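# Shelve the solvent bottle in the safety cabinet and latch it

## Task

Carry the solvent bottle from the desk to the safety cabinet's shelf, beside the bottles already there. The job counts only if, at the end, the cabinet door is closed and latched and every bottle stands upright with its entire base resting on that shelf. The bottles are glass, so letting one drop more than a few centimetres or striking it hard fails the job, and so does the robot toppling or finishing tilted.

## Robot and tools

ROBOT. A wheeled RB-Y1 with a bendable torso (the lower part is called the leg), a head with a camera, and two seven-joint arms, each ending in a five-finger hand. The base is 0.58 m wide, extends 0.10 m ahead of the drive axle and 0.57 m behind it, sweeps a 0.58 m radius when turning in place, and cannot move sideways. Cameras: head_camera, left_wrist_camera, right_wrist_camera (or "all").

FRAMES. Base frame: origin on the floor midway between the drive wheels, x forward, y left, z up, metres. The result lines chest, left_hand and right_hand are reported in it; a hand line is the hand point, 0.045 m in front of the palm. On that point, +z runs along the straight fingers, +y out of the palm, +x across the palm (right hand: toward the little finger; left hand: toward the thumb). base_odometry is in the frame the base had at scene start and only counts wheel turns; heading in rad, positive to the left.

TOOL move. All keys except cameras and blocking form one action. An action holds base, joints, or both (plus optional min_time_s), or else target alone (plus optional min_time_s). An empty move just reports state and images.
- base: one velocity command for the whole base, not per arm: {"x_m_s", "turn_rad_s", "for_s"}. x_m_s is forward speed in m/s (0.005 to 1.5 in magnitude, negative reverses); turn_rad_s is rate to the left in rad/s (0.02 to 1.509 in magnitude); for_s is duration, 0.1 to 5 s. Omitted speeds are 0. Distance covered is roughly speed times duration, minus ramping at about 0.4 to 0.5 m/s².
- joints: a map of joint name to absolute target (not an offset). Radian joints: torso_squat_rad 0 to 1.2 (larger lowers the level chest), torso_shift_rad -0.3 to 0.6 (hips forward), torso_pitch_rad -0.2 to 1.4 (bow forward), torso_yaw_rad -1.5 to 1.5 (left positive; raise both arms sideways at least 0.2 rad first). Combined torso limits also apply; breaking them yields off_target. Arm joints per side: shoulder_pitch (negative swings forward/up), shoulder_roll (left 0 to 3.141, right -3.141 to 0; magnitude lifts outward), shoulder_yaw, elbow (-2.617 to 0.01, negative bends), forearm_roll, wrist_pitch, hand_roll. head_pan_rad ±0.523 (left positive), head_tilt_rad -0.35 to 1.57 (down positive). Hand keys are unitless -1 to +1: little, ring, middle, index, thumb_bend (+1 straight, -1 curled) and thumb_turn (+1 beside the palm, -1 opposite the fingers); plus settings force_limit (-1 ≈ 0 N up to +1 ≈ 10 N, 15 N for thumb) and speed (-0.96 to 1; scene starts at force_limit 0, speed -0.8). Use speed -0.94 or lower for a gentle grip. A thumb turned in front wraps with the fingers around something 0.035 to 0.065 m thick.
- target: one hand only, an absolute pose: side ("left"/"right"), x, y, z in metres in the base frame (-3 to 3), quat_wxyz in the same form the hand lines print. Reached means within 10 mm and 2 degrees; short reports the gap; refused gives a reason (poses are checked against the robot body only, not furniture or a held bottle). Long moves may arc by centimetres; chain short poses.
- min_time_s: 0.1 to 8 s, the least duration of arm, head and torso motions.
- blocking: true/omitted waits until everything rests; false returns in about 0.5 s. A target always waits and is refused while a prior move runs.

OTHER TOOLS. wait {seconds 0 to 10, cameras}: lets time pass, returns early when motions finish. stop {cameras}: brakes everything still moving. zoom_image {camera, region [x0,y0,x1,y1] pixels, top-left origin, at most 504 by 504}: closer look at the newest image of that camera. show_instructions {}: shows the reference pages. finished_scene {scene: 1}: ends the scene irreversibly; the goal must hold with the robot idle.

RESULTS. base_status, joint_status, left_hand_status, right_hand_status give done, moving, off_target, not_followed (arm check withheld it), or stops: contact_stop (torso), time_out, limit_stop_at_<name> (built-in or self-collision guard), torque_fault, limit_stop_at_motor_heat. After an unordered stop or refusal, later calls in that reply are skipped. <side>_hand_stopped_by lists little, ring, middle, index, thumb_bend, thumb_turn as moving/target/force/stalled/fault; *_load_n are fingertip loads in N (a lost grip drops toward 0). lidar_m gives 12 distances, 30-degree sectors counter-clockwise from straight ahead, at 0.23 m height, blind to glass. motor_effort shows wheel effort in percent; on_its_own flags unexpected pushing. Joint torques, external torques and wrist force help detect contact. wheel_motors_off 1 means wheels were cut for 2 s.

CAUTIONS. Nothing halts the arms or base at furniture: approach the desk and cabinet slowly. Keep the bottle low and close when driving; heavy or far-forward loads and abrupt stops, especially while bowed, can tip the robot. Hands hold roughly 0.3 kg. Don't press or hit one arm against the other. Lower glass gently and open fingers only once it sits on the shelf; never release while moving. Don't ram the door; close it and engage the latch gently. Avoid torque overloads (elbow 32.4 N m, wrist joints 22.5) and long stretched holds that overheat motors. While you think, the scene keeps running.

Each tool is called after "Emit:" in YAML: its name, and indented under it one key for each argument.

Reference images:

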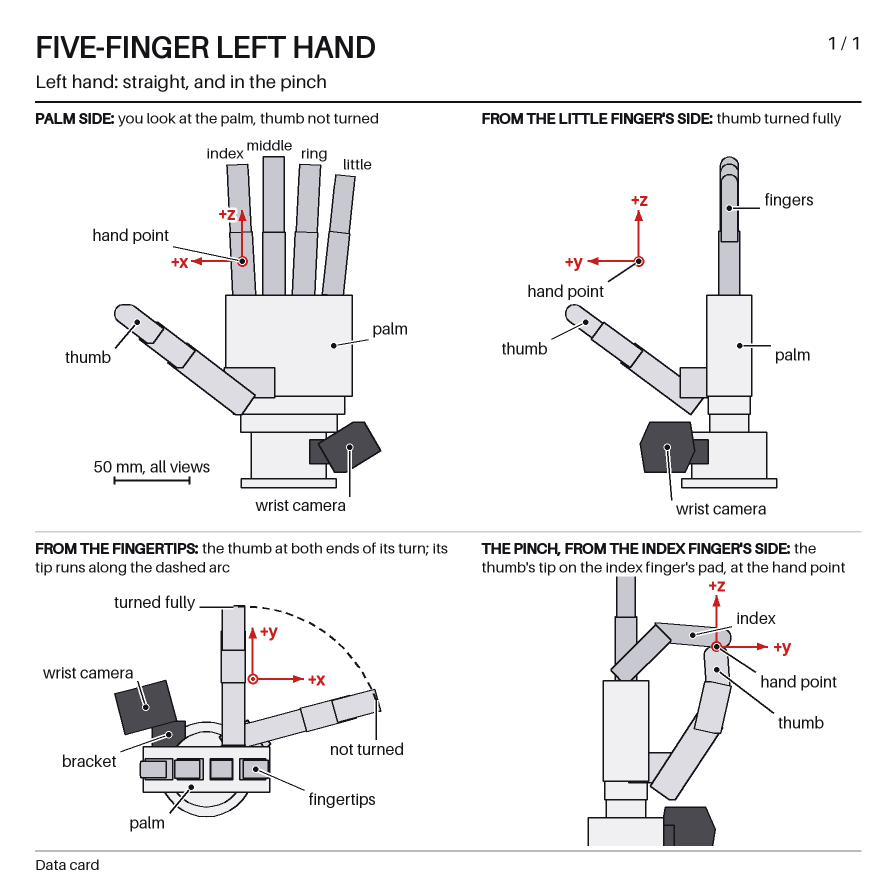

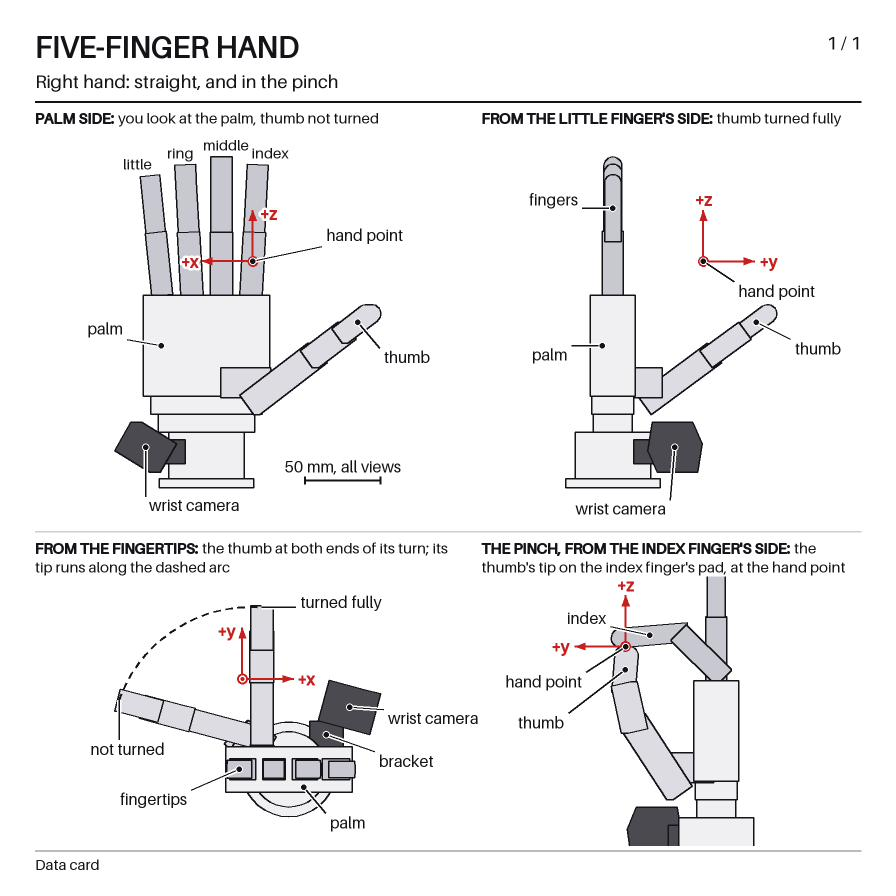

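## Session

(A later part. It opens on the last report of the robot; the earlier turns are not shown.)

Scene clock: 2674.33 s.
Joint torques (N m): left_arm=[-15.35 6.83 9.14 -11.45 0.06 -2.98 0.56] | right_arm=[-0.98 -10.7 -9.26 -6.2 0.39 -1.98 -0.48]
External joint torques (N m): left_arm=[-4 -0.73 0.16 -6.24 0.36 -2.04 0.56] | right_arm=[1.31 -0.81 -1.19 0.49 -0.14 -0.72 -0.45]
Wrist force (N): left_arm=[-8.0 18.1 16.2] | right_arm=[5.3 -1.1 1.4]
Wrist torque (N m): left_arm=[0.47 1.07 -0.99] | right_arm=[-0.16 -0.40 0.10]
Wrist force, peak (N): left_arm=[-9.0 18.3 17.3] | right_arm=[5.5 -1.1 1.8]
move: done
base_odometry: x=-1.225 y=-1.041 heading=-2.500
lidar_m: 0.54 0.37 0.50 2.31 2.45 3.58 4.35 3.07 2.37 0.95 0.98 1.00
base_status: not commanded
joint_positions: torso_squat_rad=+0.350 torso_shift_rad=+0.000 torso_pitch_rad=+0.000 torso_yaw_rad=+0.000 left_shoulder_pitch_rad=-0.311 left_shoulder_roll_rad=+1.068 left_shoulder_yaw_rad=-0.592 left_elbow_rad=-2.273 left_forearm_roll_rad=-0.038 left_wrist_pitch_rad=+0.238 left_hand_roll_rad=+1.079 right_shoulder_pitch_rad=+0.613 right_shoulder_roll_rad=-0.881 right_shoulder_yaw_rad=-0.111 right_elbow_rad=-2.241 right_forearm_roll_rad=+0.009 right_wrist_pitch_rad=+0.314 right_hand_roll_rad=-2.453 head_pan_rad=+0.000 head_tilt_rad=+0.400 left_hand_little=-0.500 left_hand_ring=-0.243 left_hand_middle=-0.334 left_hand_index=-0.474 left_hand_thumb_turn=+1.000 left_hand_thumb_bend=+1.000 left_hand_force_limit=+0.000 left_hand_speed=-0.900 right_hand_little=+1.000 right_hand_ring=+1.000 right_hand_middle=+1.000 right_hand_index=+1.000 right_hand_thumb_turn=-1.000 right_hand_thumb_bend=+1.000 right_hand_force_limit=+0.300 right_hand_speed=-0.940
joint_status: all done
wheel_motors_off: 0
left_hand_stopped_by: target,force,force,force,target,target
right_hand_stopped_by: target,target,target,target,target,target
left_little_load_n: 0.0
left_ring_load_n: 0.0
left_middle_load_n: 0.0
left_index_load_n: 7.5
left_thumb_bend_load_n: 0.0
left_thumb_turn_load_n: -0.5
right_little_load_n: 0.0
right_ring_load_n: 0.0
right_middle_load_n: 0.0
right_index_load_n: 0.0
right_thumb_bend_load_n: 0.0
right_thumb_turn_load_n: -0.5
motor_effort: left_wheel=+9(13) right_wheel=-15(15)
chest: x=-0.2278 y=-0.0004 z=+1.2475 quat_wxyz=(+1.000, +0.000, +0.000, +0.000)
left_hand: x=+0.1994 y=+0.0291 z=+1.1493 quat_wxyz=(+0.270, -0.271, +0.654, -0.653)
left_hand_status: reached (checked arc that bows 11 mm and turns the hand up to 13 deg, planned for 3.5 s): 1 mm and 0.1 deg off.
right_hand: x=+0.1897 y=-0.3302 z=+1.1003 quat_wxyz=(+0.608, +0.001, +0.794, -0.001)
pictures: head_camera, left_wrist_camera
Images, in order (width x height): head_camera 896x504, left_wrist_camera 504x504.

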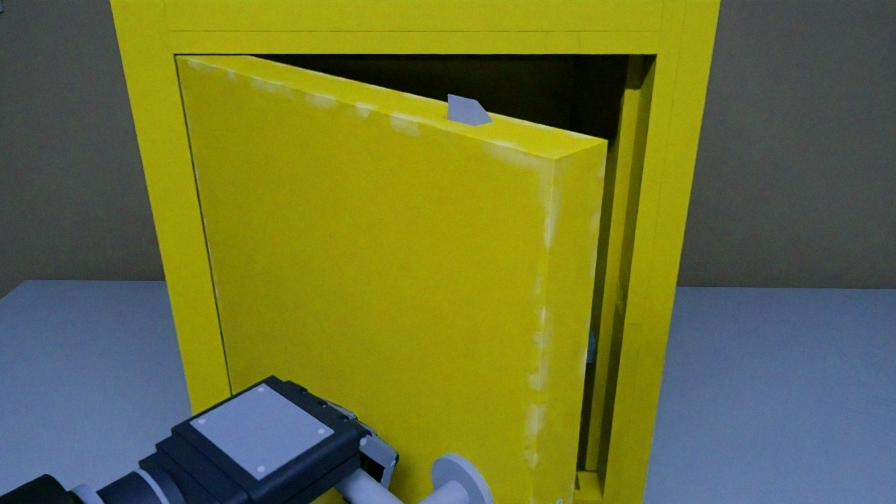

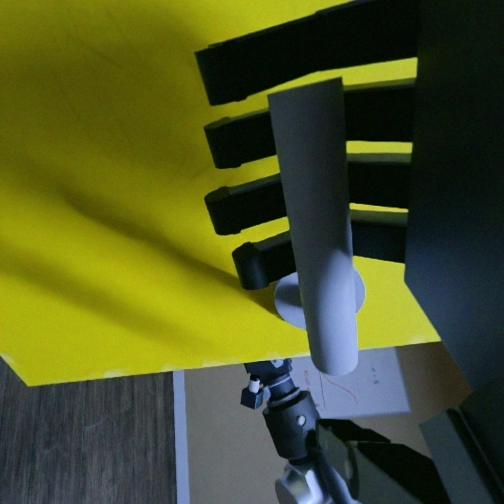

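Emit:
move:
  target: {"side":"left","x":0.233,"y":-0.010,"z":1.15,"quat_wxyz":[0.3428,-0.3428,0.6185,-0.6185]}
  min_time_s: 3

Emit:
move:
  target: {"side":"left","x":0.271,"y":-0.037,"z":1.15,"quat_wxyz":[0.4056,-0.4056,0.5792,-0.5792]}
  min_time_s: 3
  cameras: ["left_wrist_camera","head_camera"]

Scene clock: 2684.73 s.
Joint torques (N m): left_arm=[-16.42 1.88 7.54 -13.28 -1.07 -2.79 0.38] | right_arm=[-1.13 -10.66 -9.6 -6.23 0.46 -1.81 -0.7]
External joint torques (N m): left_arm=[-4.14 -1.96 -0.17 -6.63 -0.1 -1.68 0.38] | right_arm=[1.15 -0.77 -1.53 0.46 -0.08 -0.54 -0.68]
Wrist force (N): left_arm=[-6.4 17.8 15.7] | right_arm=[4.6 -1.0 1.7]
Wrist torque (N m): left_arm=[0.49 1.09 -0.97] | right_arm=[-0.18 -0.30 0.07]
Wrist force, peak (N): left_arm=[-8.8 18.2 16.4] | right_arm=[5.6 -1.0 1.8]
move: done
base_odometry: x=-1.225 y=-1.041 heading=-2.500
lidar_m: 0.54 0.38 0.50 2.31 2.46 3.57 4.35 3.07 2.37 0.96 0.98 1.00
base_status: not commanded
joint_positions: torso_squat_rad=+0.350 torso_shift_rad=+0.000 torso_pitch_rad=+0.000 torso_yaw_rad=+0.000 left_shoulder_pitch_rad=-0.395 left_shoulder_roll_rad=+0.736 left_shoulder_yaw_rad=-0.681 left_elbow_rad=-2.295 left_forearm_roll_rad=-0.207 left_wrist_pitch_rad=+0.695 left_hand_roll_rad=+0.986 right_shoulder_pitch_rad=+0.613 right_shoulder_roll_rad=-0.881 right_shoulder_yaw_rad=-0.111 right_elbow_rad=-2.241 right_forearm_roll_rad=+0.009 right_wrist_pitch_rad=+0.314 right_hand_roll_rad=-2.453 head_pan_rad=+0.000 head_tilt_rad=+0.400 left_hand_little=-0.500 left_hand_ring=-0.243 left_hand_middle=-0.334 left_hand_index=-0.474 left_hand_thumb_turn=+1.000 left_hand_thumb_bend=+1.000 left_hand_force_limit=+0.000 left_hand_speed=-0.900 right_hand_little=+1.000 right_hand_ring=+1.000 right_hand_middle=+1.000 right_hand_index=+1.000 right_hand_thumb_turn=-1.000 right_hand_thumb_bend=+1.000 right_hand_force_limit=+0.300 right_hand_speed=-0.940
joint_status: all done
wheel_motors_off: 0
left_hand_stopped_by: target,force,force,force,target,target
right_hand_stopped_by: target,target,target,target,target,target
left_little_load_n: 0.0
left_ring_load_n: 0.0
left_middle_load_n: 0.0
left_index_load_n: 7.5
left_thumb_bend_load_n: 0.0
left_thumb_turn_load_n: -0.5
right_little_load_n: 0.0
right_ring_load_n: 0.0
right_middle_load_n: 0.0
right_index_load_n: 0.0
right_thumb_bend_load_n: 0.0
right_thumb_turn_load_n: -0.5
motor_effort: left_wheel=+10(13) right_wheel=-15(15)
chest: x=-0.2278 y=-0.0003 z=+1.2475 quat_wxyz=(+1.000, +0.000, +0.000, +0.000)
left_hand: x=+0.2333 y=-0.0090 z=+1.1490 quat_wxyz=(+0.342, -0.344, +0.619, -0.618)
left_hand_status: reached (checked arc that bows 7 mm and turns the hand up to 13 deg, planned for 3.0 s): 1 mm and 0.1 deg off.
right_hand: x=+0.1897 y=-0.3302 z=+1.1003 quat_wxyz=(+0.608, +0.001, +0.794, -0.001)
pictures: none

Scene clock: 2688.07 s.
Joint torques (N m): left_arm=[-14.12 1.6 6.22 -6.88 -1.55 -0.2 -0.24] | right_arm=[-1.21 -10.65 -9.55 -6.19 0.5 -1.6 -0.53]
External joint torques (N m): left_arm=[-0.7 1.35 -0.19 0.55 -0.28 0.98 -0.25] | right_arm=[1.07 -0.77 -1.48 0.5 -0.04 -0.34 -0.5]
Wrist force (N): left_arm=[2.6 9.9 13.5] | right_arm=[4.8 -0.3 1.3]
Wrist torque (N m): left_arm=[0.35 0.94 -0.75] | right_arm=[-0.04 -0.32 0.09]
Wrist force, peak (N): left_arm=[-10.7 15.5 16.5] | right_arm=[5.8 -1.0 1.7]
move: done
base_odometry: x=-1.225 y=-1.041 heading=-2.500
lidar_m: 0.53 0.37 0.50 2.31 2.45 3.56 4.34 3.07 2.36 0.96 0.98 0.99
base_status: not commanded
joint_positions: torso_squat_rad=+0.350 torso_shift_rad=+0.000 torso_pitch_rad=+0.000 torso_yaw_rad=+0.000 left_shoulder_pitch_rad=-0.478 left_shoulder_roll_rad=+0.423 left_shoulder_yaw_rad=-0.747 left_elbow_rad=-2.160 left_forearm_roll_rad=-0.440 left_wrist_pitch_rad=+0.967 left_hand_roll_rad=+0.942 right_shoulder_pitch_rad=+0.613 right_shoulder_roll_rad=-0.881 right_shoulder_yaw_rad=-0.111 right_elbow_rad=-2.241 right_forearm_roll_rad=+0.009 right_wrist_pitch_rad=+0.314 right_hand_roll_rad=-2.453 head_pan_rad=+0.000 head_tilt_rad=+0.400 left_hand_little=-0.500 left_hand_ring=-0.243 left_hand_middle=-0.334 left_hand_index=-0.474 left_hand_thumb_turn=+1.000 left_hand_thumb_bend=+1.000 left_hand_force_limit=+0.000 left_hand_speed=-0.900 right_hand_little=+1.000 right_hand_ring=+1.000 right_hand_middle=+1.000 right_hand_index=+1.000 right_hand_thumb_turn=-1.000 right_hand_thumb_bend=+1.000 right_hand_force_limit=+0.300 right_hand_speed=-0.940
joint_status: all done
wheel_motors_off: 0
left_hand_stopped_by: target,force,force,force,target,target
right_hand_stopped_by: target,target,target,target,target,target
left_little_load_n: 0.0
left_ring_load_n: 0.0
left_middle_load_n: 0.0
left_index_load_n: 5.0
left_thumb_bend_load_n: 0.0
left_thumb_turn_load_n: -0.5
right_little_load_n: 0.0
right_ring_load_n: 0.0
right_middle_load_n: 0.0
right_index_load_n: 0.0
right_thumb_bend_load_n: 0.0
right_thumb_turn_load_n: 0.0
motor_effort: left_wheel=+12(13) right_wheel=-15(15)
chest: x=-0.2278 y=-0.0003 z=+1.2475 quat_wxyz=(+1.000, +0.000, +0.000, +0.000)
left_hand: x=+0.2708 y=-0.0371 z=+1.1500 quat_wxyz=(+0.405, -0.406, +0.579, -0.579)
left_hand_status: reached (checked arc that bows 13 mm and turns the hand up to 12 deg, planned for 3.0 s): 0 mm and 0.1 deg off.
right_hand: x=+0.1897 y=-0.3301 z=+1.1003 quat_wxyz=(+0.608, +0.001, +0.794, -0.001)
pictures: head_camera, left_wrist_camera
Images, in order (width x height): head_camera 896x504, left_wrist_camera 504x504.

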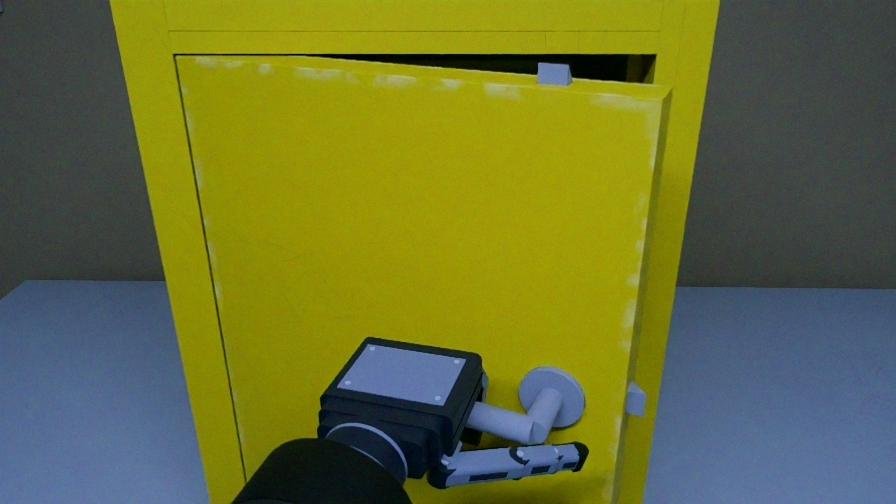

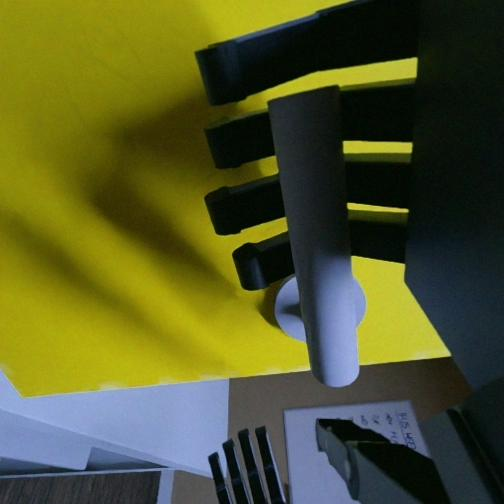

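Emit:
move:
  target: {"side":"left","x":0.314,"y":-0.056,"z":1.15,"quat_wxyz":[0.4639,-0.4639,0.5337,-0.5337]}
  min_time_s: 3

Emit:
move:
  target: {"side":"left","x":0.343,"y":-0.063,"z":1.15,"quat_wxyz":[0.5,-0.5,0.5,-0.5]}
  min_time_s: 3
  cameras: ["left_wrist_camera","head_camera"]

Scene clock: 2714.47 s.
Joint torques (N m): left_arm=[-19.71 -4.89 4.8 -11.34 -2.62 -1.78 0.58] | right_arm=[-1.47 -10.49 -9.54 -6.43 0.53 -1.86 -0.56]
External joint torques (N m): left_arm=[-4.86 -2.5 -0.51 -3.49 -1.16 -0.69 0.58] | right_arm=[0.81 -0.61 -1.47 0.26 0 -0.59 -0.54]
Wrist force (N): left_arm=[-1.3 17.8 13.7] | right_arm=[5.1 -1.3 1.5]
Wrist torque (N m): left_arm=[0.40 1.05 -0.76] | right_arm=[-0.22 -0.34 0.09]
Wrist force, peak (N): left_arm=[-1.6 18.7 14.0] | right_arm=[5.7 -0.8 1.4]
move: done
base_odometry: x=-1.225 y=-1.041 heading=-2.500
lidar_m: 0.53 0.37 0.51 2.31 2.45 3.57 4.33 3.07 2.36 0.95 0.98 0.99
base_status: not commanded
joint_positions: torso_squat_rad=+0.350 torso_shift_rad=+0.000 torso_pitch_rad=+0.000 torso_yaw_rad=+0.000 left_shoulder_pitch_rad=-0.588 left_shoulder_roll_rad=+0.167 left_shoulder_yaw_rad=-0.767 left_elbow_rad=-1.895 left_forearm_roll_rad=-0.676 left_wrist_pitch_rad=+1.121 left_hand_roll_rad=+0.991 right_shoulder_pitch_rad=+0.613 right_shoulder_roll_rad=-0.881 right_shoulder_yaw_rad=-0.111 right_elbow_rad=-2.241 right_forearm_roll_rad=+0.009 right_wrist_pitch_rad=+0.314 right_hand_roll_rad=-2.453 head_pan_rad=+0.000 head_tilt_rad=+0.400 left_hand_little=-0.500 left_hand_ring=-0.243 left_hand_middle=-0.334 left_hand_index=-0.474 left_hand_thumb_turn=+1.000 left_hand_thumb_bend=+1.000 left_hand_force_limit=+0.000 left_hand_speed=-0.900 right_hand_little=+1.000 right_hand_ring=+1.000 right_hand_middle=+1.000 right_hand_index=+1.000 right_hand_thumb_turn=-1.000 right_hand_thumb_bend=+1.000 right_hand_force_limit=+0.300 right_hand_speed=-0.940
joint_status: all done
wheel_motors_off: 0
left_hand_stopped_by: target,force,force,force,target,target
right_hand_stopped_by: target,target,target,target,target,target
left_little_load_n: 0.0
left_ring_load_n: 0.0
left_middle_load_n: 0.0
left_index_load_n: 5.5
left_thumb_bend_load_n: 0.0
left_thumb_turn_load_n: -0.5
right_little_load_n: 0.0
right_ring_load_n: 0.0
right_middle_load_n: 0.0
right_index_load_n: 0.0
right_thumb_bend_load_n: 0.0
right_thumb_turn_load_n: -0.5
motor_effort: left_wheel=+11(13) right_wheel=-15(15)
chest: x=-0.2278 y=-0.0003 z=+1.2475 quat_wxyz=(+1.000, +0.000, +0.000, +0.000)
left_hand: x=+0.3140 y=-0.0553 z=+1.1488 quat_wxyz=(+0.464, -0.464, +0.534, -0.533)
left_hand_status: reached (checked arc that bows 8 mm and turns the hand up to 12 deg, planned for 3.0 s): 1 mm and 0.2 deg off.
right_hand: x=+0.1897 y=-0.3301 z=+1.1003 quat_wxyz=(+0.608, +0.001, +0.794, -0.001)
pictures: none

Scene clock: 2717.80 s.
Joint torques (N m): left_arm=[-20.91 -5.79 5.75 -10.91 -2.87 -1.38 0.53] | right_arm=[-1.6 -10.79 -9.64 -6.33 0.66 -1.87 -0.59]
External joint torques (N m): left_arm=[-4.96 -2.55 1.12 -2.89 -1.28 -0.43 0.53] | right_arm=[0.68 -0.91 -1.57 0.36 0.13 -0.61 -0.56]
Wrist force (N): left_arm=[-1.0 17.5 13.2] | right_arm=[5.2 -0.8 1.7]
Wrist torque (N m): left_arm=[0.42 1.11 -0.79] | right_arm=[-0.14 -0.40 0.11]
Wrist force, peak (N): left_arm=[-0.4 18.8 13.9] | right_arm=[5.8 -1.3 1.7]
move: done
base_odometry: x=-1.225 y=-1.041 heading=-2.500
lidar_m: 0.54 0.37 0.50 2.31 2.45 3.57 4.35 3.07 2.36 0.96 0.98 0.99
base_status: not commanded
joint_positions: torso_squat_rad=+0.350 torso_shift_rad=+0.000 torso_pitch_rad=+0.000 torso_yaw_rad=+0.000 left_shoulder_pitch_rad=-0.689 left_shoulder_roll_rad=+0.025 left_shoulder_yaw_rad=-0.750 left_elbow_rad=-1.662 left_forearm_roll_rad=-0.811 left_wrist_pitch_rad=+1.193 left_hand_roll_rad=+1.071 right_shoulder_pitch_rad=+0.613 right_shoulder_roll_rad=-0.881 right_shoulder_yaw_rad=-0.111 right_elbow_rad=-2.241 right_forearm_roll_rad=+0.009 right_wrist_pitch_rad=+0.314 right_hand_roll_rad=-2.453 head_pan_rad=+0.000 head_tilt_rad=+0.400 left_hand_little=-0.500 left_hand_ring=-0.242 left_hand_middle=-0.334 left_hand_index=-0.474 left_hand_thumb_turn=+1.000 left_hand_thumb_bend=+1.000 left_hand_force_limit=+0.000 left_hand_speed=-0.900 right_hand_little=+1.000 right_hand_ring=+1.000 right_hand_middle=+1.000 right_hand_index=+1.000 right_hand_thumb_turn=-1.000 right_hand_thumb_bend=+1.000 right_hand_force_limit=+0.300 right_hand_speed=-0.940
joint_status: all done
wheel_motors_off: 0
left_hand_stopped_by: target,force,force,force,target,target
right_hand_stopped_by: target,target,target,target,target,target
left_little_load_n: 0.0
left_ring_load_n: 0.5
left_middle_load_n: 0.5
left_index_load_n: 3.5
left_thumb_bend_load_n: 0.0
left_thumb_turn_load_n: 0.0
right_little_load_n: 0.0
right_ring_load_n: 0.0
right_middle_load_n: 0.0
right_index_load_n: 0.0
right_thumb_bend_load_n: 0.0
right_thumb_turn_load_n: 0.0
motor_effort: left_wheel=+10(13) right_wheel=-15(16)
chest: x=-0.2278 y=-0.0003 z=+1.2475 quat_wxyz=(+1.000, +0.000, +0.000, +0.000)
left_hand: x=+0.3430 y=-0.0624 z=+1.1488 quat_wxyz=(+0.500, -0.500, +0.501, -0.499)
left_hand_status: reached (checked arc that bows 9 mm and turns the hand up to 8 deg, planned for 3.0 s): 1 mm and 0.1 deg off.
right_hand: x=+0.1897 y=-0.3300 z=+1.1003 quat_wxyz=(+0.608, +0.001, +0.794, -0.001)
pictures: head_camera, left_wrist_camera
Images, in order (width x height): head_camera 896x504, left_wrist_camera 504x504.

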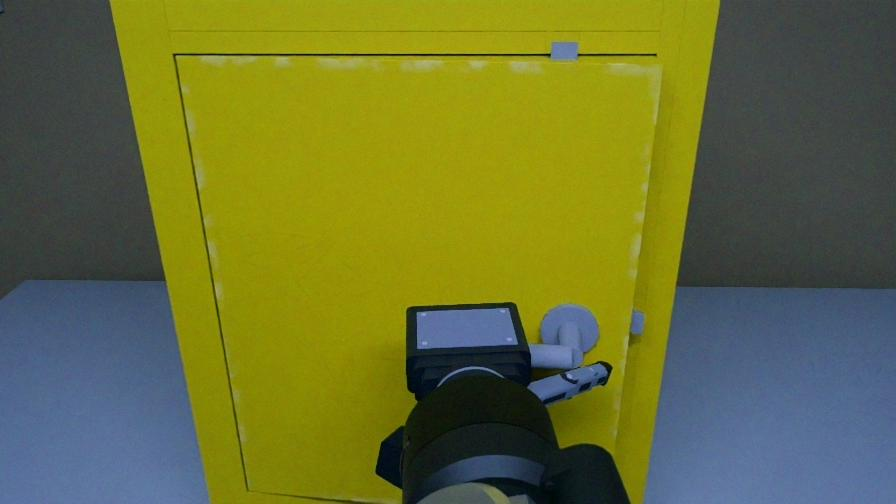

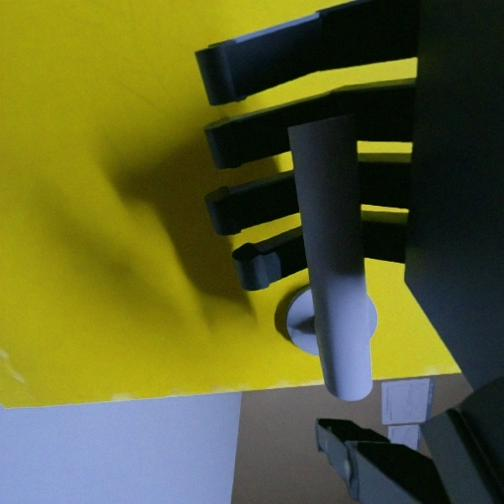

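Emit:
move:
  joints: {"left_hand_index":-0.2,"left_hand_middle":-0.15,"left_hand_ring":-0.15,"left_hand_little":-0.2}

Emit:
move:
  target: {"side":"left","x":0.345,"y":-0.063,"z":1.13,"quat_wxyz":[0.5,-0.5,0.5,-0.5]}
  min_time_s: 2
  cameras: ["left_wrist_camera","head_camera"]

Scene clock: 2727.97 s.
Joint torques (N m): left_arm=[-18.69 -4.68 5.21 -10.35 -1.92 -1.11 0.41] | right_arm=[-1.69 -10.18 -9.55 -6.25 0.51 -1.68 -0.4]
External joint torques (N m): left_arm=[-2.73 -1.44 0.58 -2.33 -0.33 -0.15 0.41] | right_arm=[0.6 -0.3 -1.48 0.44 -0.02 -0.42 -0.37]
Wrist force (N): left_arm=[-1.9 11.0 10.7] | right_arm=[4.7 -0.9 1.6]
Wrist torque (N m): left_arm=[0.33 1.22 -0.81] | right_arm=[-0.12 -0.32 0.09]
Wrist force, peak (N): left_arm=[-1.0 17.8 14.0] | right_arm=[5.7 -1.1 1.9]
move: done
base_odometry: x=-1.225 y=-1.041 heading=-2.500
lidar_m: 0.54 0.37 0.51 2.31 2.46 3.58 4.36 3.08 2.36 0.95 0.98 1.00
base_status: not commanded
joint_positions: torso_squat_rad=+0.350 torso_shift_rad=+0.000 torso_pitch_rad=+0.000 torso_yaw_rad=+0.000 left_shoulder_pitch_rad=-0.690 left_shoulder_roll_rad=+0.025 left_shoulder_yaw_rad=-0.750 left_elbow_rad=-1.662 left_forearm_roll_rad=-0.811 left_wrist_pitch_rad=+1.193 left_hand_roll_rad=+1.071 right_shoulder_pitch_rad=+0.613 right_shoulder_roll_rad=-0.881 right_shoulder_yaw_rad=-0.111 right_elbow_rad=-2.241 right_forearm_roll_rad=+0.009 right_wrist_pitch_rad=+0.314 right_hand_roll_rad=-2.453 head_pan_rad=+0.000 head_tilt_rad=+0.400 left_hand_little=-0.200 left_hand_ring=-0.150 left_hand_middle=-0.150 left_hand_index=-0.200 left_hand_thumb_turn=+1.000 left_hand_thumb_bend=+1.000 left_hand_force_limit=+0.000 left_hand_speed=-0.900 right_hand_little=+1.000 right_hand_ring=+1.000 right_hand_middle=+1.000 right_hand_index=+1.000 right_hand_thumb_turn=-1.000 right_hand_thumb_bend=+1.000 right_hand_force_limit=+0.300 right_hand_speed=-0.940
joint_status: all done
wheel_motors_off: 0
left_hand_stopped_by: target,target,target,target,target,target
right_hand_stopped_by: target,target,target,target,target,target
left_little_load_n: 0.0
left_ring_load_n: 2.0
left_middle_load_n: 0.0
left_index_load_n: 0.0
left_thumb_bend_load_n: 0.0
left_thumb_turn_load_n: 0.0
right_little_load_n: 0.0
right_ring_load_n: 0.0
right_middle_load_n: 0.0
right_index_load_n: 0.0
right_thumb_bend_load_n: 0.0
right_thumb_turn_load_n: -0.5
motor_effort: left_wheel=+9(13) right_wheel=-15(15)
chest: x=-0.2278 y=-0.0003 z=+1.2475 quat_wxyz=(+1.000, +0.000, +0.000, +0.000)
left_hand: x=+0.3430 y=-0.0627 z=+1.1493 quat_wxyz=(+0.500, -0.500, +0.500, -0.499)
right_hand: x=+0.1897 y=-0.3300 z=+1.1003 quat_wxyz=(+0.608, +0.001, +0.794, -0.001)
pictures: none

Scene clock: 2730.30 s.
Joint torques (N m): left_arm=[-10.12 -2.73 1.55 -5.33 0.11 -0.08 0.54] | right_arm=[-1.35 -10.06 -9.27 -6.26 0.57 -1.81 -0.49]
External joint torques (N m): left_arm=[5.76 0.7 -3.05 2.86 1.73 0.77 0.53] | right_arm=[0.94 -0.18 -1.2 0.44 0.04 -0.55 -0.46]
Wrist force (N): left_arm=[-1.8 1.6 10.2] | right_arm=[4.8 -1.2 1.6]
Wrist torque (N m): left_arm=[0.26 1.14 -0.42] | right_arm=[-0.24 -0.31 0.05]
Wrist force, peak (N): left_arm=[-1.9 11.6 10.4] | right_arm=[5.4 -0.7 2.0]
move: done
base_odometry: x=-1.225 y=-1.041 heading=-2.500
lidar_m: 0.54 0.38 0.50 2.31 2.45 3.57 4.34 3.06 2.36 0.95 0.97 1.00
base_status: not commanded
joint_positions: torso_squat_rad=+0.350 torso_shift_rad=+0.000 torso_pitch_rad=+0.000 torso_yaw_rad=+0.000 left_shoulder_pitch_rad=-0.668 left_shoulder_roll_rad=+0.029 left_shoulder_yaw_rad=-0.772 left_elbow_rad=-1.619 left_forearm_roll_rad=-0.849 left_wrist_pitch_rad=+1.160 left_hand_roll_rad=+1.133 right_shoulder_pitch_rad=+0.613 right_shoulder_roll_rad=-0.881 right_shoulder_yaw_rad=-0.111 right_elbow_rad=-2.241 right_forearm_roll_rad=+0.009 right_wrist_pitch_rad=+0.314 right_hand_roll_rad=-2.453 head_pan_rad=+0.000 head_tilt_rad=+0.400 left_hand_little=-0.200 left_hand_ring=-0.150 left_hand_middle=-0.150 left_hand_index=-0.200 left_hand_thumb_turn=+1.000 left_hand_thumb_bend=+1.000 left_hand_force_limit=+0.000 left_hand_speed=-0.900 right_hand_little=+1.000 right_hand_ring=+1.000 right_hand_middle=+1.000 right_hand_index=+1.000 right_hand_thumb_turn=-1.000 right_hand_thumb_bend=+1.000 right_hand_force_limit=+0.300 right_hand_speed=-0.940
joint_status: all done
wheel_motors_off: 0
left_hand_stopped_by: target,target,target,target,target,target
right_hand_stopped_by: target,target,target,target,target,target
left_little_load_n: -0.5
left_ring_load_n: 2.5
left_middle_load_n: 0.0
left_index_load_n: 0.0
left_thumb_bend_load_n: 0.0
left_thumb_turn_load_n: -0.5
right_little_load_n: 0.0
right_ring_load_n: 0.0
right_middle_load_n: 0.0
right_index_load_n: 0.0
right_thumb_bend_load_n: 0.0
right_thumb_turn_load_n: -0.5
motor_effort: left_wheel=+11(12) right_wheel=-15(15)
chest: x=-0.2278 y=-0.0003 z=+1.2475 quat_wxyz=(+1.000, +0.000, +0.000, +0.000)
left_hand: x=+0.3451 y=-0.0632 z=+1.1313 quat_wxyz=(+0.500, -0.500, +0.499, -0.501)
left_hand_status: reached (checked arc that bows 1 mm and turns the hand up to 0 deg, planned for 2.0 s): 1 mm and 0.1 deg off.
right_hand: x=+0.1897 y=-0.3300 z=+1.1003 quat_wxyz=(+0.608, +0.001, +0.794, -0.001)
pictures: head_camera, left_wrist_camera
Images, in order (width x height): head_camera 896x504, left_wrist_camera 504x504.

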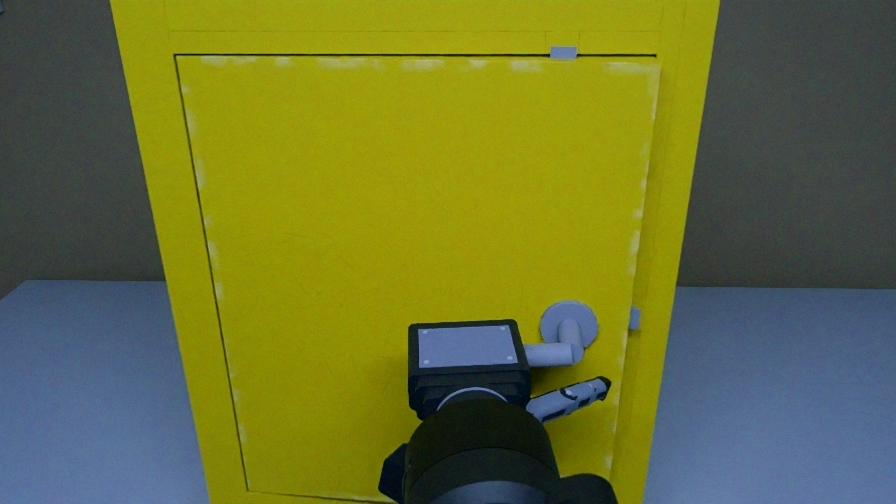

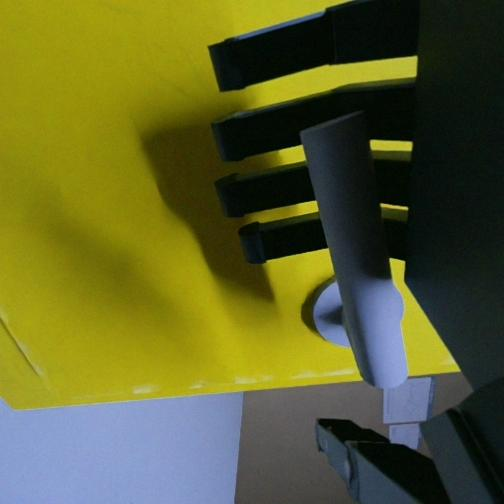

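Emit:
move:
  target: {"side":"left","x":0.345,"y":-0.063,"z":1.11,"quat_wxyz":[0.5,-0.5,0.5,-0.5]}
  min_time_s: 2
  cameras: ["left_wrist_camera","head_camera"]

Scene clock: 2737.93 s.
Joint torques (N m): left_arm=[-3.08 -2.07 -1.89 -0.7 2.71 0.71 -0.32] | right_arm=[-1.26 -10.23 -9.36 -6.24 0.46 -1.72 -0.59]
External joint torques (N m): left_arm=[12.67 1.57 -6.43 7.63 4.35 1.45 -0.33] | right_arm=[1.03 -0.35 -1.29 0.45 -0.08 -0.45 -0.57]
Wrist force (N): left_arm=[-2.7 -11.3 13.4] | right_arm=[4.9 -0.7 1.6]
Wrist torque (N m): left_arm=[-0.10 0.96 -0.87] | right_arm=[-0.11 -0.36 0.10]
Wrist force, peak (N): left_arm=[-2.8 -11.3 14.0] | right_arm=[5.8 -0.9 1.1]
move: done
base_odometry: x=-1.225 y=-1.041 heading=-2.500
lidar_m: 0.53 0.37 0.51 2.31 2.45 3.57 4.34 3.06 2.36 0.94 0.98 1.00
base_status: not commanded
joint_positions: torso_squat_rad=+0.350 torso_shift_rad=+0.000 torso_pitch_rad=+0.000 torso_yaw_rad=+0.000 left_shoulder_pitch_rad=-0.644 left_shoulder_roll_rad=+0.032 left_shoulder_yaw_rad=-0.796 left_elbow_rad=-1.578 left_forearm_roll_rad=-0.891 left_wrist_pitch_rad=+1.133 left_hand_roll_rad=+1.197 right_shoulder_pitch_rad=+0.613 right_shoulder_roll_rad=-0.881 right_shoulder_yaw_rad=-0.111 right_elbow_rad=-2.241 right_forearm_roll_rad=+0.009 right_wrist_pitch_rad=+0.314 right_hand_roll_rad=-2.453 head_pan_rad=+0.000 head_tilt_rad=+0.400 left_hand_little=-0.200 left_hand_ring=-0.150 left_hand_middle=-0.150 left_hand_index=-0.200 left_hand_thumb_turn=+1.000 left_hand_thumb_bend=+1.000 left_hand_force_limit=+0.000 left_hand_speed=-0.900 right_hand_little=+1.000 right_hand_ring=+1.000 right_hand_middle=+1.000 right_hand_index=+1.000 right_hand_thumb_turn=-1.000 right_hand_thumb_bend=+1.000 right_hand_force_limit=+0.300 right_hand_speed=-0.940
joint_status: all done
wheel_motors_off: 0
left_hand_stopped_by: target,target,target,target,target,target
right_hand_stopped_by: target,target,target,target,target,target
left_little_load_n: 0.0
left_ring_load_n: 0.0
left_middle_load_n: 0.0
left_index_load_n: 3.5
left_thumb_bend_load_n: 0.0
left_thumb_turn_load_n: 0.0
right_little_load_n: 0.0
right_ring_load_n: 0.0
right_middle_load_n: 0.0
right_index_load_n: 0.0
right_thumb_bend_load_n: 0.0
right_thumb_turn_load_n: 0.0
motor_effort: left_wheel=+9(13) right_wheel=-15(15)
chest: x=-0.2280 y=-0.0003 z=+1.2475 quat_wxyz=(+1.000, +0.000, +0.000, +0.000)
left_hand: x=+0.3454 y=-0.0636 z=+1.1130 quat_wxyz=(+0.500, -0.499, +0.498, -0.502)
left_hand_status: reached (checked arc that bows 1 mm and turns the hand up to 0 deg, planned for 2.0 s): 3 mm and 0.3 deg off.
right_hand: x=+0.1896 y=-0.3300 z=+1.1005 quat_wxyz=(+0.609, +0.001, +0.794, -0.001)
pictures: head_camera, left_wrist_camera
Images, in order (width x height): head_camera 896x504, left_wrist_camera 504x504.

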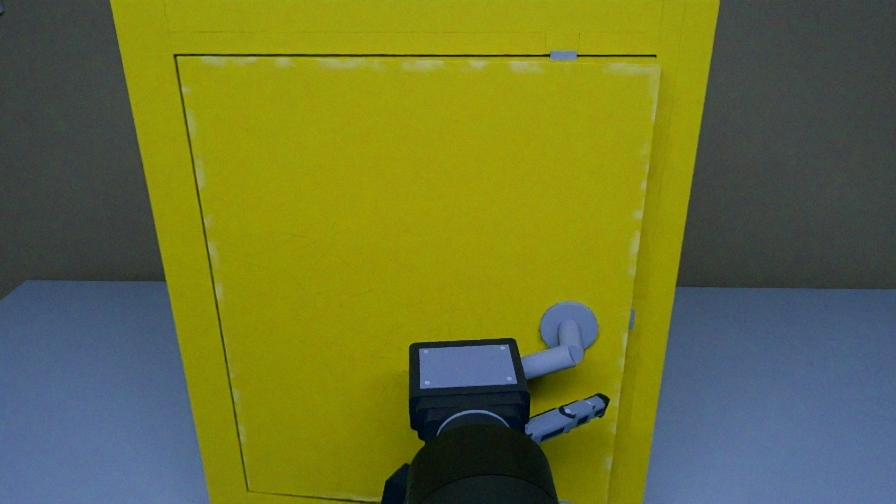

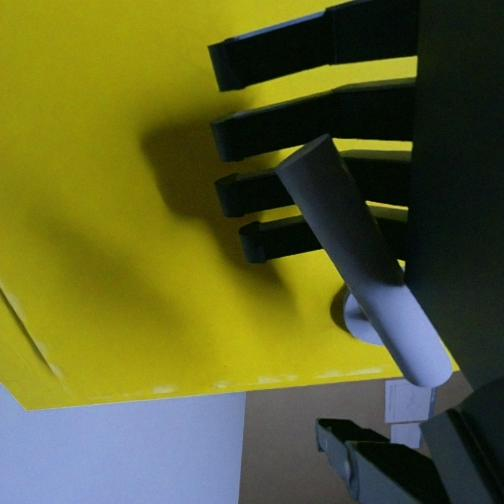

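Emit:
move:
  target: {"side":"left","x":0.345,"y":-0.063,"z":1.092,"quat_wxyz":[0.5,-0.5,0.5,-0.5]}
  min_time_s: 2
  cameras: ["left_wrist_camera","head_camera"]

Scene clock: 2750.17 s.
Joint torques (N m): left_arm=[-2.17 -3.87 -3.63 -0.2 3.44 -0.04 -0.38] | right_arm=[-1.43 -10.12 -9.51 -6 0.27 -1.74 -0.58]
External joint torques (N m): left_arm=[13.47 -0.05 -8.09 8.23 5.09 0.58 -0.38] | right_arm=[0.86 -0.23 -1.43 0.7 -0.26 -0.48 -0.56]
Wrist force (N): left_arm=[-6.4 -14.9 15.1] | right_arm=[4.9 -0.8 1.7]
Wrist torque (N m): left_arm=[-0.32 1.08 -1.08] | right_arm=[-0.13 -0.32 0.09]
Wrist force, peak (N): left_arm=[-6.3 -15.3 15.1] | right_arm=[5.4 -1.3 1.8]
move: done
base_odometry: x=-1.225 y=-1.041 heading=-2.500
lidar_m: 0.54 0.37 0.50 2.31 2.45 3.57 4.34 3.08 2.36 0.95 0.97 0.99
base_status: not commanded
joint_positions: torso_squat_rad=+0.350 torso_shift_rad=+0.000 torso_pitch_rad=+0.000 torso_yaw_rad=+0.000 left_shoulder_pitch_rad=-0.625 left_shoulder_roll_rad=+0.033 left_shoulder_yaw_rad=-0.817 left_elbow_rad=-1.534 left_forearm_roll_rad=-0.930 left_wrist_pitch_rad=+1.110 left_hand_roll_rad=+1.257 right_shoulder_pitch_rad=+0.613 right_shoulder_roll_rad=-0.881 right_shoulder_yaw_rad=-0.111 right_elbow_rad=-2.241 right_forearm_roll_rad=+0.009 right_wrist_pitch_rad=+0.314 right_hand_roll_rad=-2.453 head_pan_rad=+0.000 head_tilt_rad=+0.400 left_hand_little=-0.200 left_hand_ring=-0.150 left_hand_middle=-0.150 left_hand_index=-0.200 left_hand_thumb_turn=+1.000 left_hand_thumb_bend=+1.000 left_hand_force_limit=+0.000 left_hand_speed=-0.900 right_hand_little=+1.000 right_hand_ring=+1.000 right_hand_middle=+1.000 right_hand_index=+1.000 right_hand_thumb_turn=-1.000 right_hand_thumb_bend=+1.000 right_hand_force_limit=+0.300 right_hand_speed=-0.940
joint_status: all done
wheel_motors_off: 0
left_hand_stopped_by: target,target,target,target,target,target
right_hand_stopped_by: target,target,target,target,target,target
left_little_load_n: 0.0
left_ring_load_n: 0.0
left_middle_load_n: 0.0
left_index_load_n: 4.0
left_thumb_bend_load_n: 0.0
left_thumb_turn_load_n: -0.5
right_little_load_n: 0.0
right_ring_load_n: 0.0
right_middle_load_n: 0.0
right_index_load_n: 0.0
right_thumb_bend_load_n: 0.0
right_thumb_turn_load_n: -0.5
motor_effort: left_wheel=+12(13) right_wheel=-15(15)
chest: x=-0.2280 y=-0.0002 z=+1.2475 quat_wxyz=(+1.000, +0.000, +0.000, +0.000)
left_hand: x=+0.3457 y=-0.0632 z=+1.0953 quat_wxyz=(+0.501, -0.499, +0.498, -0.502)
left_hand_status: reached (checked arc that bows 1 mm and turns the hand up to 0 deg, planned for 2.0 s): 3 mm and 0.3 deg off.
right_hand: x=+0.1896 y=-0.3300 z=+1.1005 quat_wxyz=(+0.609, +0.001, +0.794, -0.001)
pictures: head_camera, left_wrist_camera
Images, in order (width x height): head_camera 896x504, left_wrist_camera 504x504.

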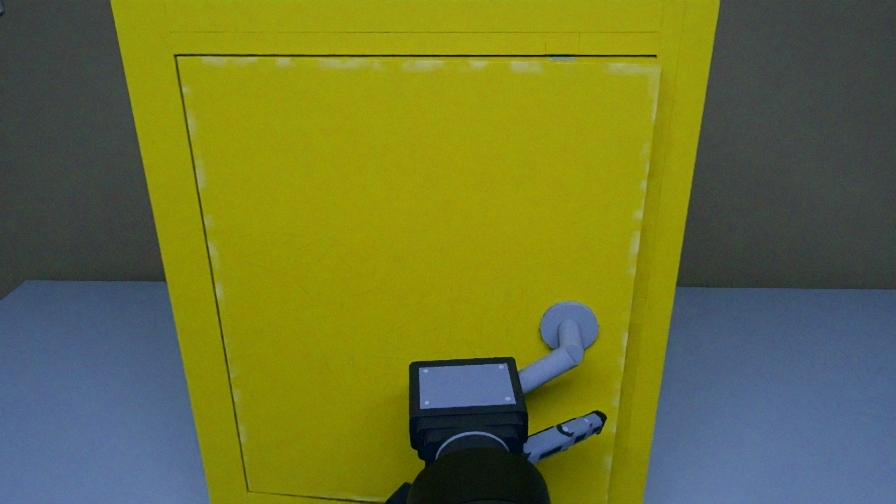

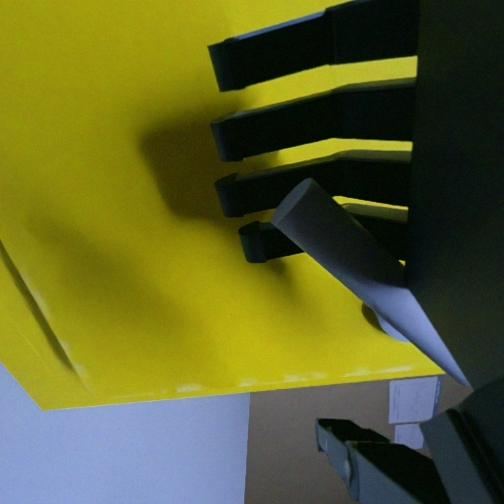

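Emit:
move:
  target: {"side":"left","x":0.345,"y":-0.063,"z":1.08,"quat_wxyz":[0.5,-0.5,0.5,-0.5]}
  min_time_s: 1.5
  cameras: ["left_wrist_camera","head_camera"]

Scene clock: 2761.73 s.
Joint torques (N m): left_arm=[-3.39 -6.46 -5.38 -1.98 3.41 -1.31 -0.18] | right_arm=[-1.19 -10.79 -9.78 -6.48 0.45 -1.79 -0.62]
External joint torques (N m): left_arm=[12.17 -2.54 -9.79 6.5 5.07 -0.76 -0.18] | right_arm=[1.1 -0.91 -1.7 0.21 -0.08 -0.53 -0.59]
Wrist force (N): left_arm=[-9.7 -12.0 15.9] | right_arm=[5.0 -0.6 1.5]
Wrist torque (N m): left_arm=[-0.18 1.01 -1.21] | right_arm=[-0.09 -0.35 0.10]
Wrist force, peak (N): left_arm=[-10.0 -12.7 16.1] | right_arm=[5.7 -1.0 1.6]
move: done
base_odometry: x=-1.225 y=-1.041 heading=-2.500
lidar_m: 0.53 0.37 0.49 2.31 2.45 3.58 4.35 3.07 2.36 0.95 0.98 0.99
base_status: not commanded
joint_positions: torso_squat_rad=+0.350 torso_shift_rad=+0.000 torso_pitch_rad=+0.000 torso_yaw_rad=+0.000 left_shoulder_pitch_rad=-0.612 left_shoulder_roll_rad=+0.034 left_shoulder_yaw_rad=-0.830 left_elbow_rad=-1.506 left_forearm_roll_rad=-0.953 left_wrist_pitch_rad=+1.097 left_hand_roll_rad=+1.295 right_shoulder_pitch_rad=+0.613 right_shoulder_roll_rad=-0.881 right_shoulder_yaw_rad=-0.111 right_elbow_rad=-2.241 right_forearm_roll_rad=+0.009 right_wrist_pitch_rad=+0.314 right_hand_roll_rad=-2.453 head_pan_rad=+0.000 head_tilt_rad=+0.400 left_hand_little=-0.200 left_hand_ring=-0.150 left_hand_middle=-0.150 left_hand_index=-0.200 left_hand_thumb_turn=+1.000 left_hand_thumb_bend=+1.000 left_hand_force_limit=+0.000 left_hand_speed=-0.900 right_hand_little=+1.000 right_hand_ring=+1.000 right_hand_middle=+1.000 right_hand_index=+1.000 right_hand_thumb_turn=-1.000 right_hand_thumb_bend=+1.000 right_hand_force_limit=+0.300 right_hand_speed=-0.940
joint_status: all done
wheel_motors_off: 0
left_hand_stopped_by: target,target,target,target,target,target
right_hand_stopped_by: target,target,target,target,target,target
left_little_load_n: 0.0
left_ring_load_n: 0.0
left_middle_load_n: 0.0
left_index_load_n: 4.0
left_thumb_bend_load_n: 0.0
left_thumb_turn_load_n: -0.5
right_little_load_n: 0.0
right_ring_load_n: 0.0
right_middle_load_n: 0.0
right_index_load_n: 0.0
right_thumb_bend_load_n: 0.0
right_thumb_turn_load_n: -0.5
motor_effort: left_wheel=+9(13) right_wheel=-16(16)
chest: x=-0.2280 y=-0.0002 z=+1.2475 quat_wxyz=(+1.000, +0.000, +0.000, +0.000)
left_hand: x=+0.3455 y=-0.0623 z=+1.0829 quat_wxyz=(+0.501, -0.500, +0.499, -0.501)
left_hand_status: reached (checked arc that bows 1 mm and turns the hand up to 0 deg, planned for 1.5 s): 3 mm and 0.2 deg off.
right_hand: x=+0.1896 y=-0.3300 z=+1.1005 quat_wxyz=(+0.609, +0.001, +0.794, -0.001)
pictures: head_camera, left_wrist_camera
Images, in order (width x height): head_camera 896x504, left_wrist_camera 504x504.

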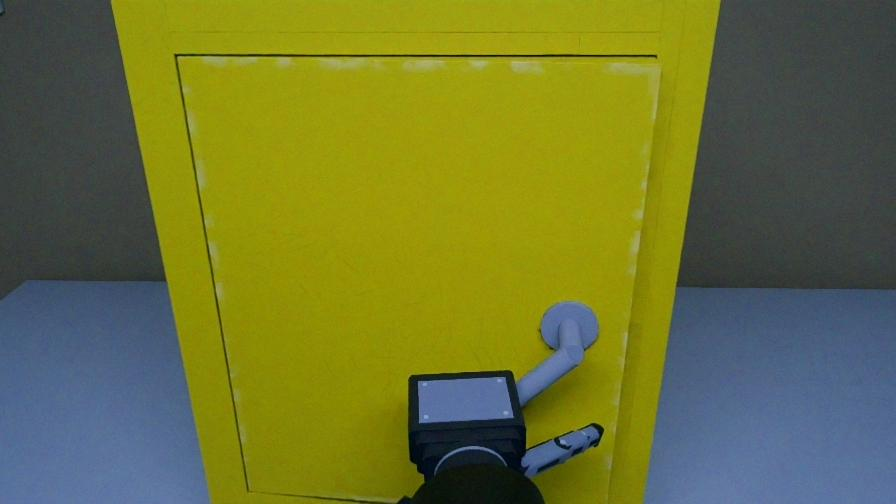

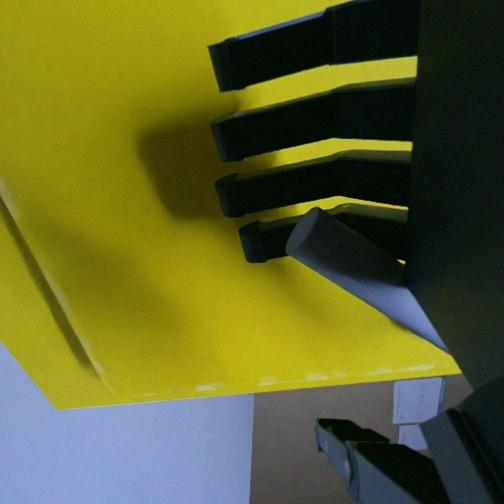

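Emit:
move:
  target: {"side":"left","x":0.352,"y":-0.063,"z":1.08,"quat_wxyz":[0.5,-0.5,0.5,-0.5]}
  min_time_s: 1.5
  cameras: ["left_wrist_camera","head_camera"]

Scene clock: 2773.37 s.
Joint torques (N m): left_arm=[-9.3 -9.3 -2.16 -3.26 3 -2.03 -0.07] | right_arm=[-1.47 -10.71 -9.46 -6.28 0.52 -1.78 -0.49]
External joint torques (N m): left_arm=[6.57 -5.58 -6.6 5.2 4.66 -1.51 -0.07] | right_arm=[0.82 -0.82 -1.38 0.41 -0.01 -0.52 -0.46]
Wrist force (N): left_arm=[-11.3 -8.7 15.7] | right_arm=[5.0 -1.1 1.6]
Wrist torque (N m): left_arm=[-0.17 1.03 -1.23] | right_arm=[-0.18 -0.34 0.07]
Wrist force, peak (N): left_arm=[-10.2 -12.5 16.3] | right_arm=[5.7 -1.4 1.7]
move: done
base_odometry: x=-1.225 y=-1.041 heading=-2.500
lidar_m: 0.53 0.37 0.51 2.31 2.46 3.56 4.34 3.06 2.36 0.95 0.99 1.00
base_status: not commanded
joint_positions: torso_squat_rad=+0.350 torso_shift_rad=+0.000 torso_pitch_rad=+0.000 torso_yaw_rad=+0.000 left_shoulder_pitch_rad=-0.629 left_shoulder_roll_rad=+0.032 left_shoulder_yaw_rad=-0.820 left_elbow_rad=-1.473 left_forearm_roll_rad=-0.950 left_wrist_pitch_rad=+1.082 left_hand_roll_rad=+1.309 right_shoulder_pitch_rad=+0.613 right_shoulder_roll_rad=-0.881 right_shoulder_yaw_rad=-0.111 right_elbow_rad=-2.241 right_forearm_roll_rad=+0.009 right_wrist_pitch_rad=+0.314 right_hand_roll_rad=-2.453 head_pan_rad=+0.000 head_tilt_rad=+0.400 left_hand_little=-0.200 left_hand_ring=-0.150 left_hand_middle=-0.150 left_hand_index=-0.200 left_hand_thumb_turn=+1.000 left_hand_thumb_bend=+1.000 left_hand_force_limit=+0.000 left_hand_speed=-0.900 right_hand_little=+1.000 right_hand_ring=+1.000 right_hand_middle=+1.000 right_hand_index=+1.000 right_hand_thumb_turn=-1.000 right_hand_thumb_bend=+1.000 right_hand_force_limit=+0.300 right_hand_speed=-0.940
joint_status: all done
wheel_motors_off: 0
left_hand_stopped_by: target,target,target,target,target,target
right_hand_stopped_by: target,target,target,target,target,target
left_little_load_n: 0.5
left_ring_load_n: 0.0
left_middle_load_n: 0.0
left_index_load_n: 3.5
left_thumb_bend_load_n: 0.0
left_thumb_turn_load_n: 0.0
right_little_load_n: 0.0
right_ring_load_n: 0.0
right_middle_load_n: 0.0
right_index_load_n: 0.0
right_thumb_bend_load_n: 0.0
right_thumb_turn_load_n: -0.5
motor_effort: left_wheel=+11(12) right_wheel=-16(16)
chest: x=-0.2280 y=-0.0002 z=+1.2475 quat_wxyz=(+1.000, +0.000, +0.000, +0.000)
left_hand: x=+0.3524 y=-0.0618 z=+1.0817 quat_wxyz=(+0.501, -0.500, +0.499, -0.500)
left_hand_status: reached (checked arc that bows 1 mm and turns the hand up to 0 deg, planned for 1.5 s): 2 mm and 0.2 deg off.
right_hand: x=+0.1896 y=-0.3300 z=+1.1005 quat_wxyz=(+0.609, +0.001, +0.794, -0.001)
pictures: head_camera, left_wrist_camera
Images, in order (width x height): head_camera 896x504, left_wrist_camera 504x504.

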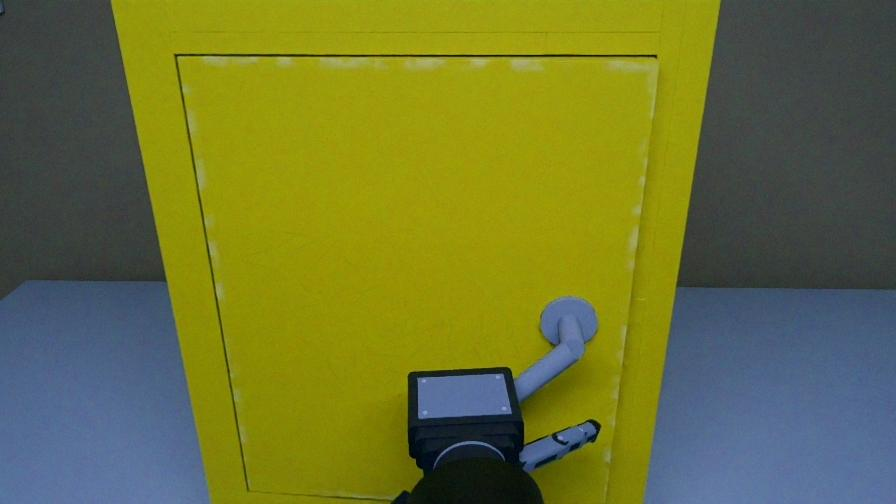

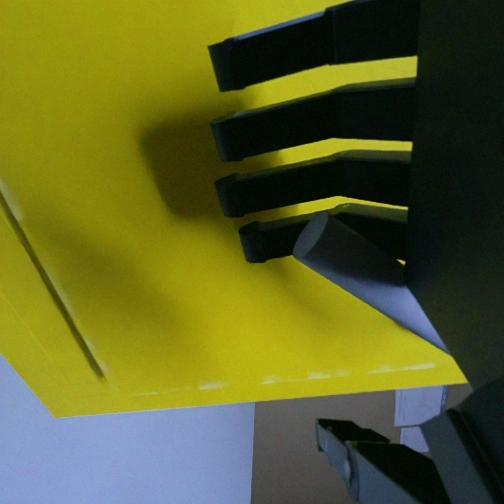

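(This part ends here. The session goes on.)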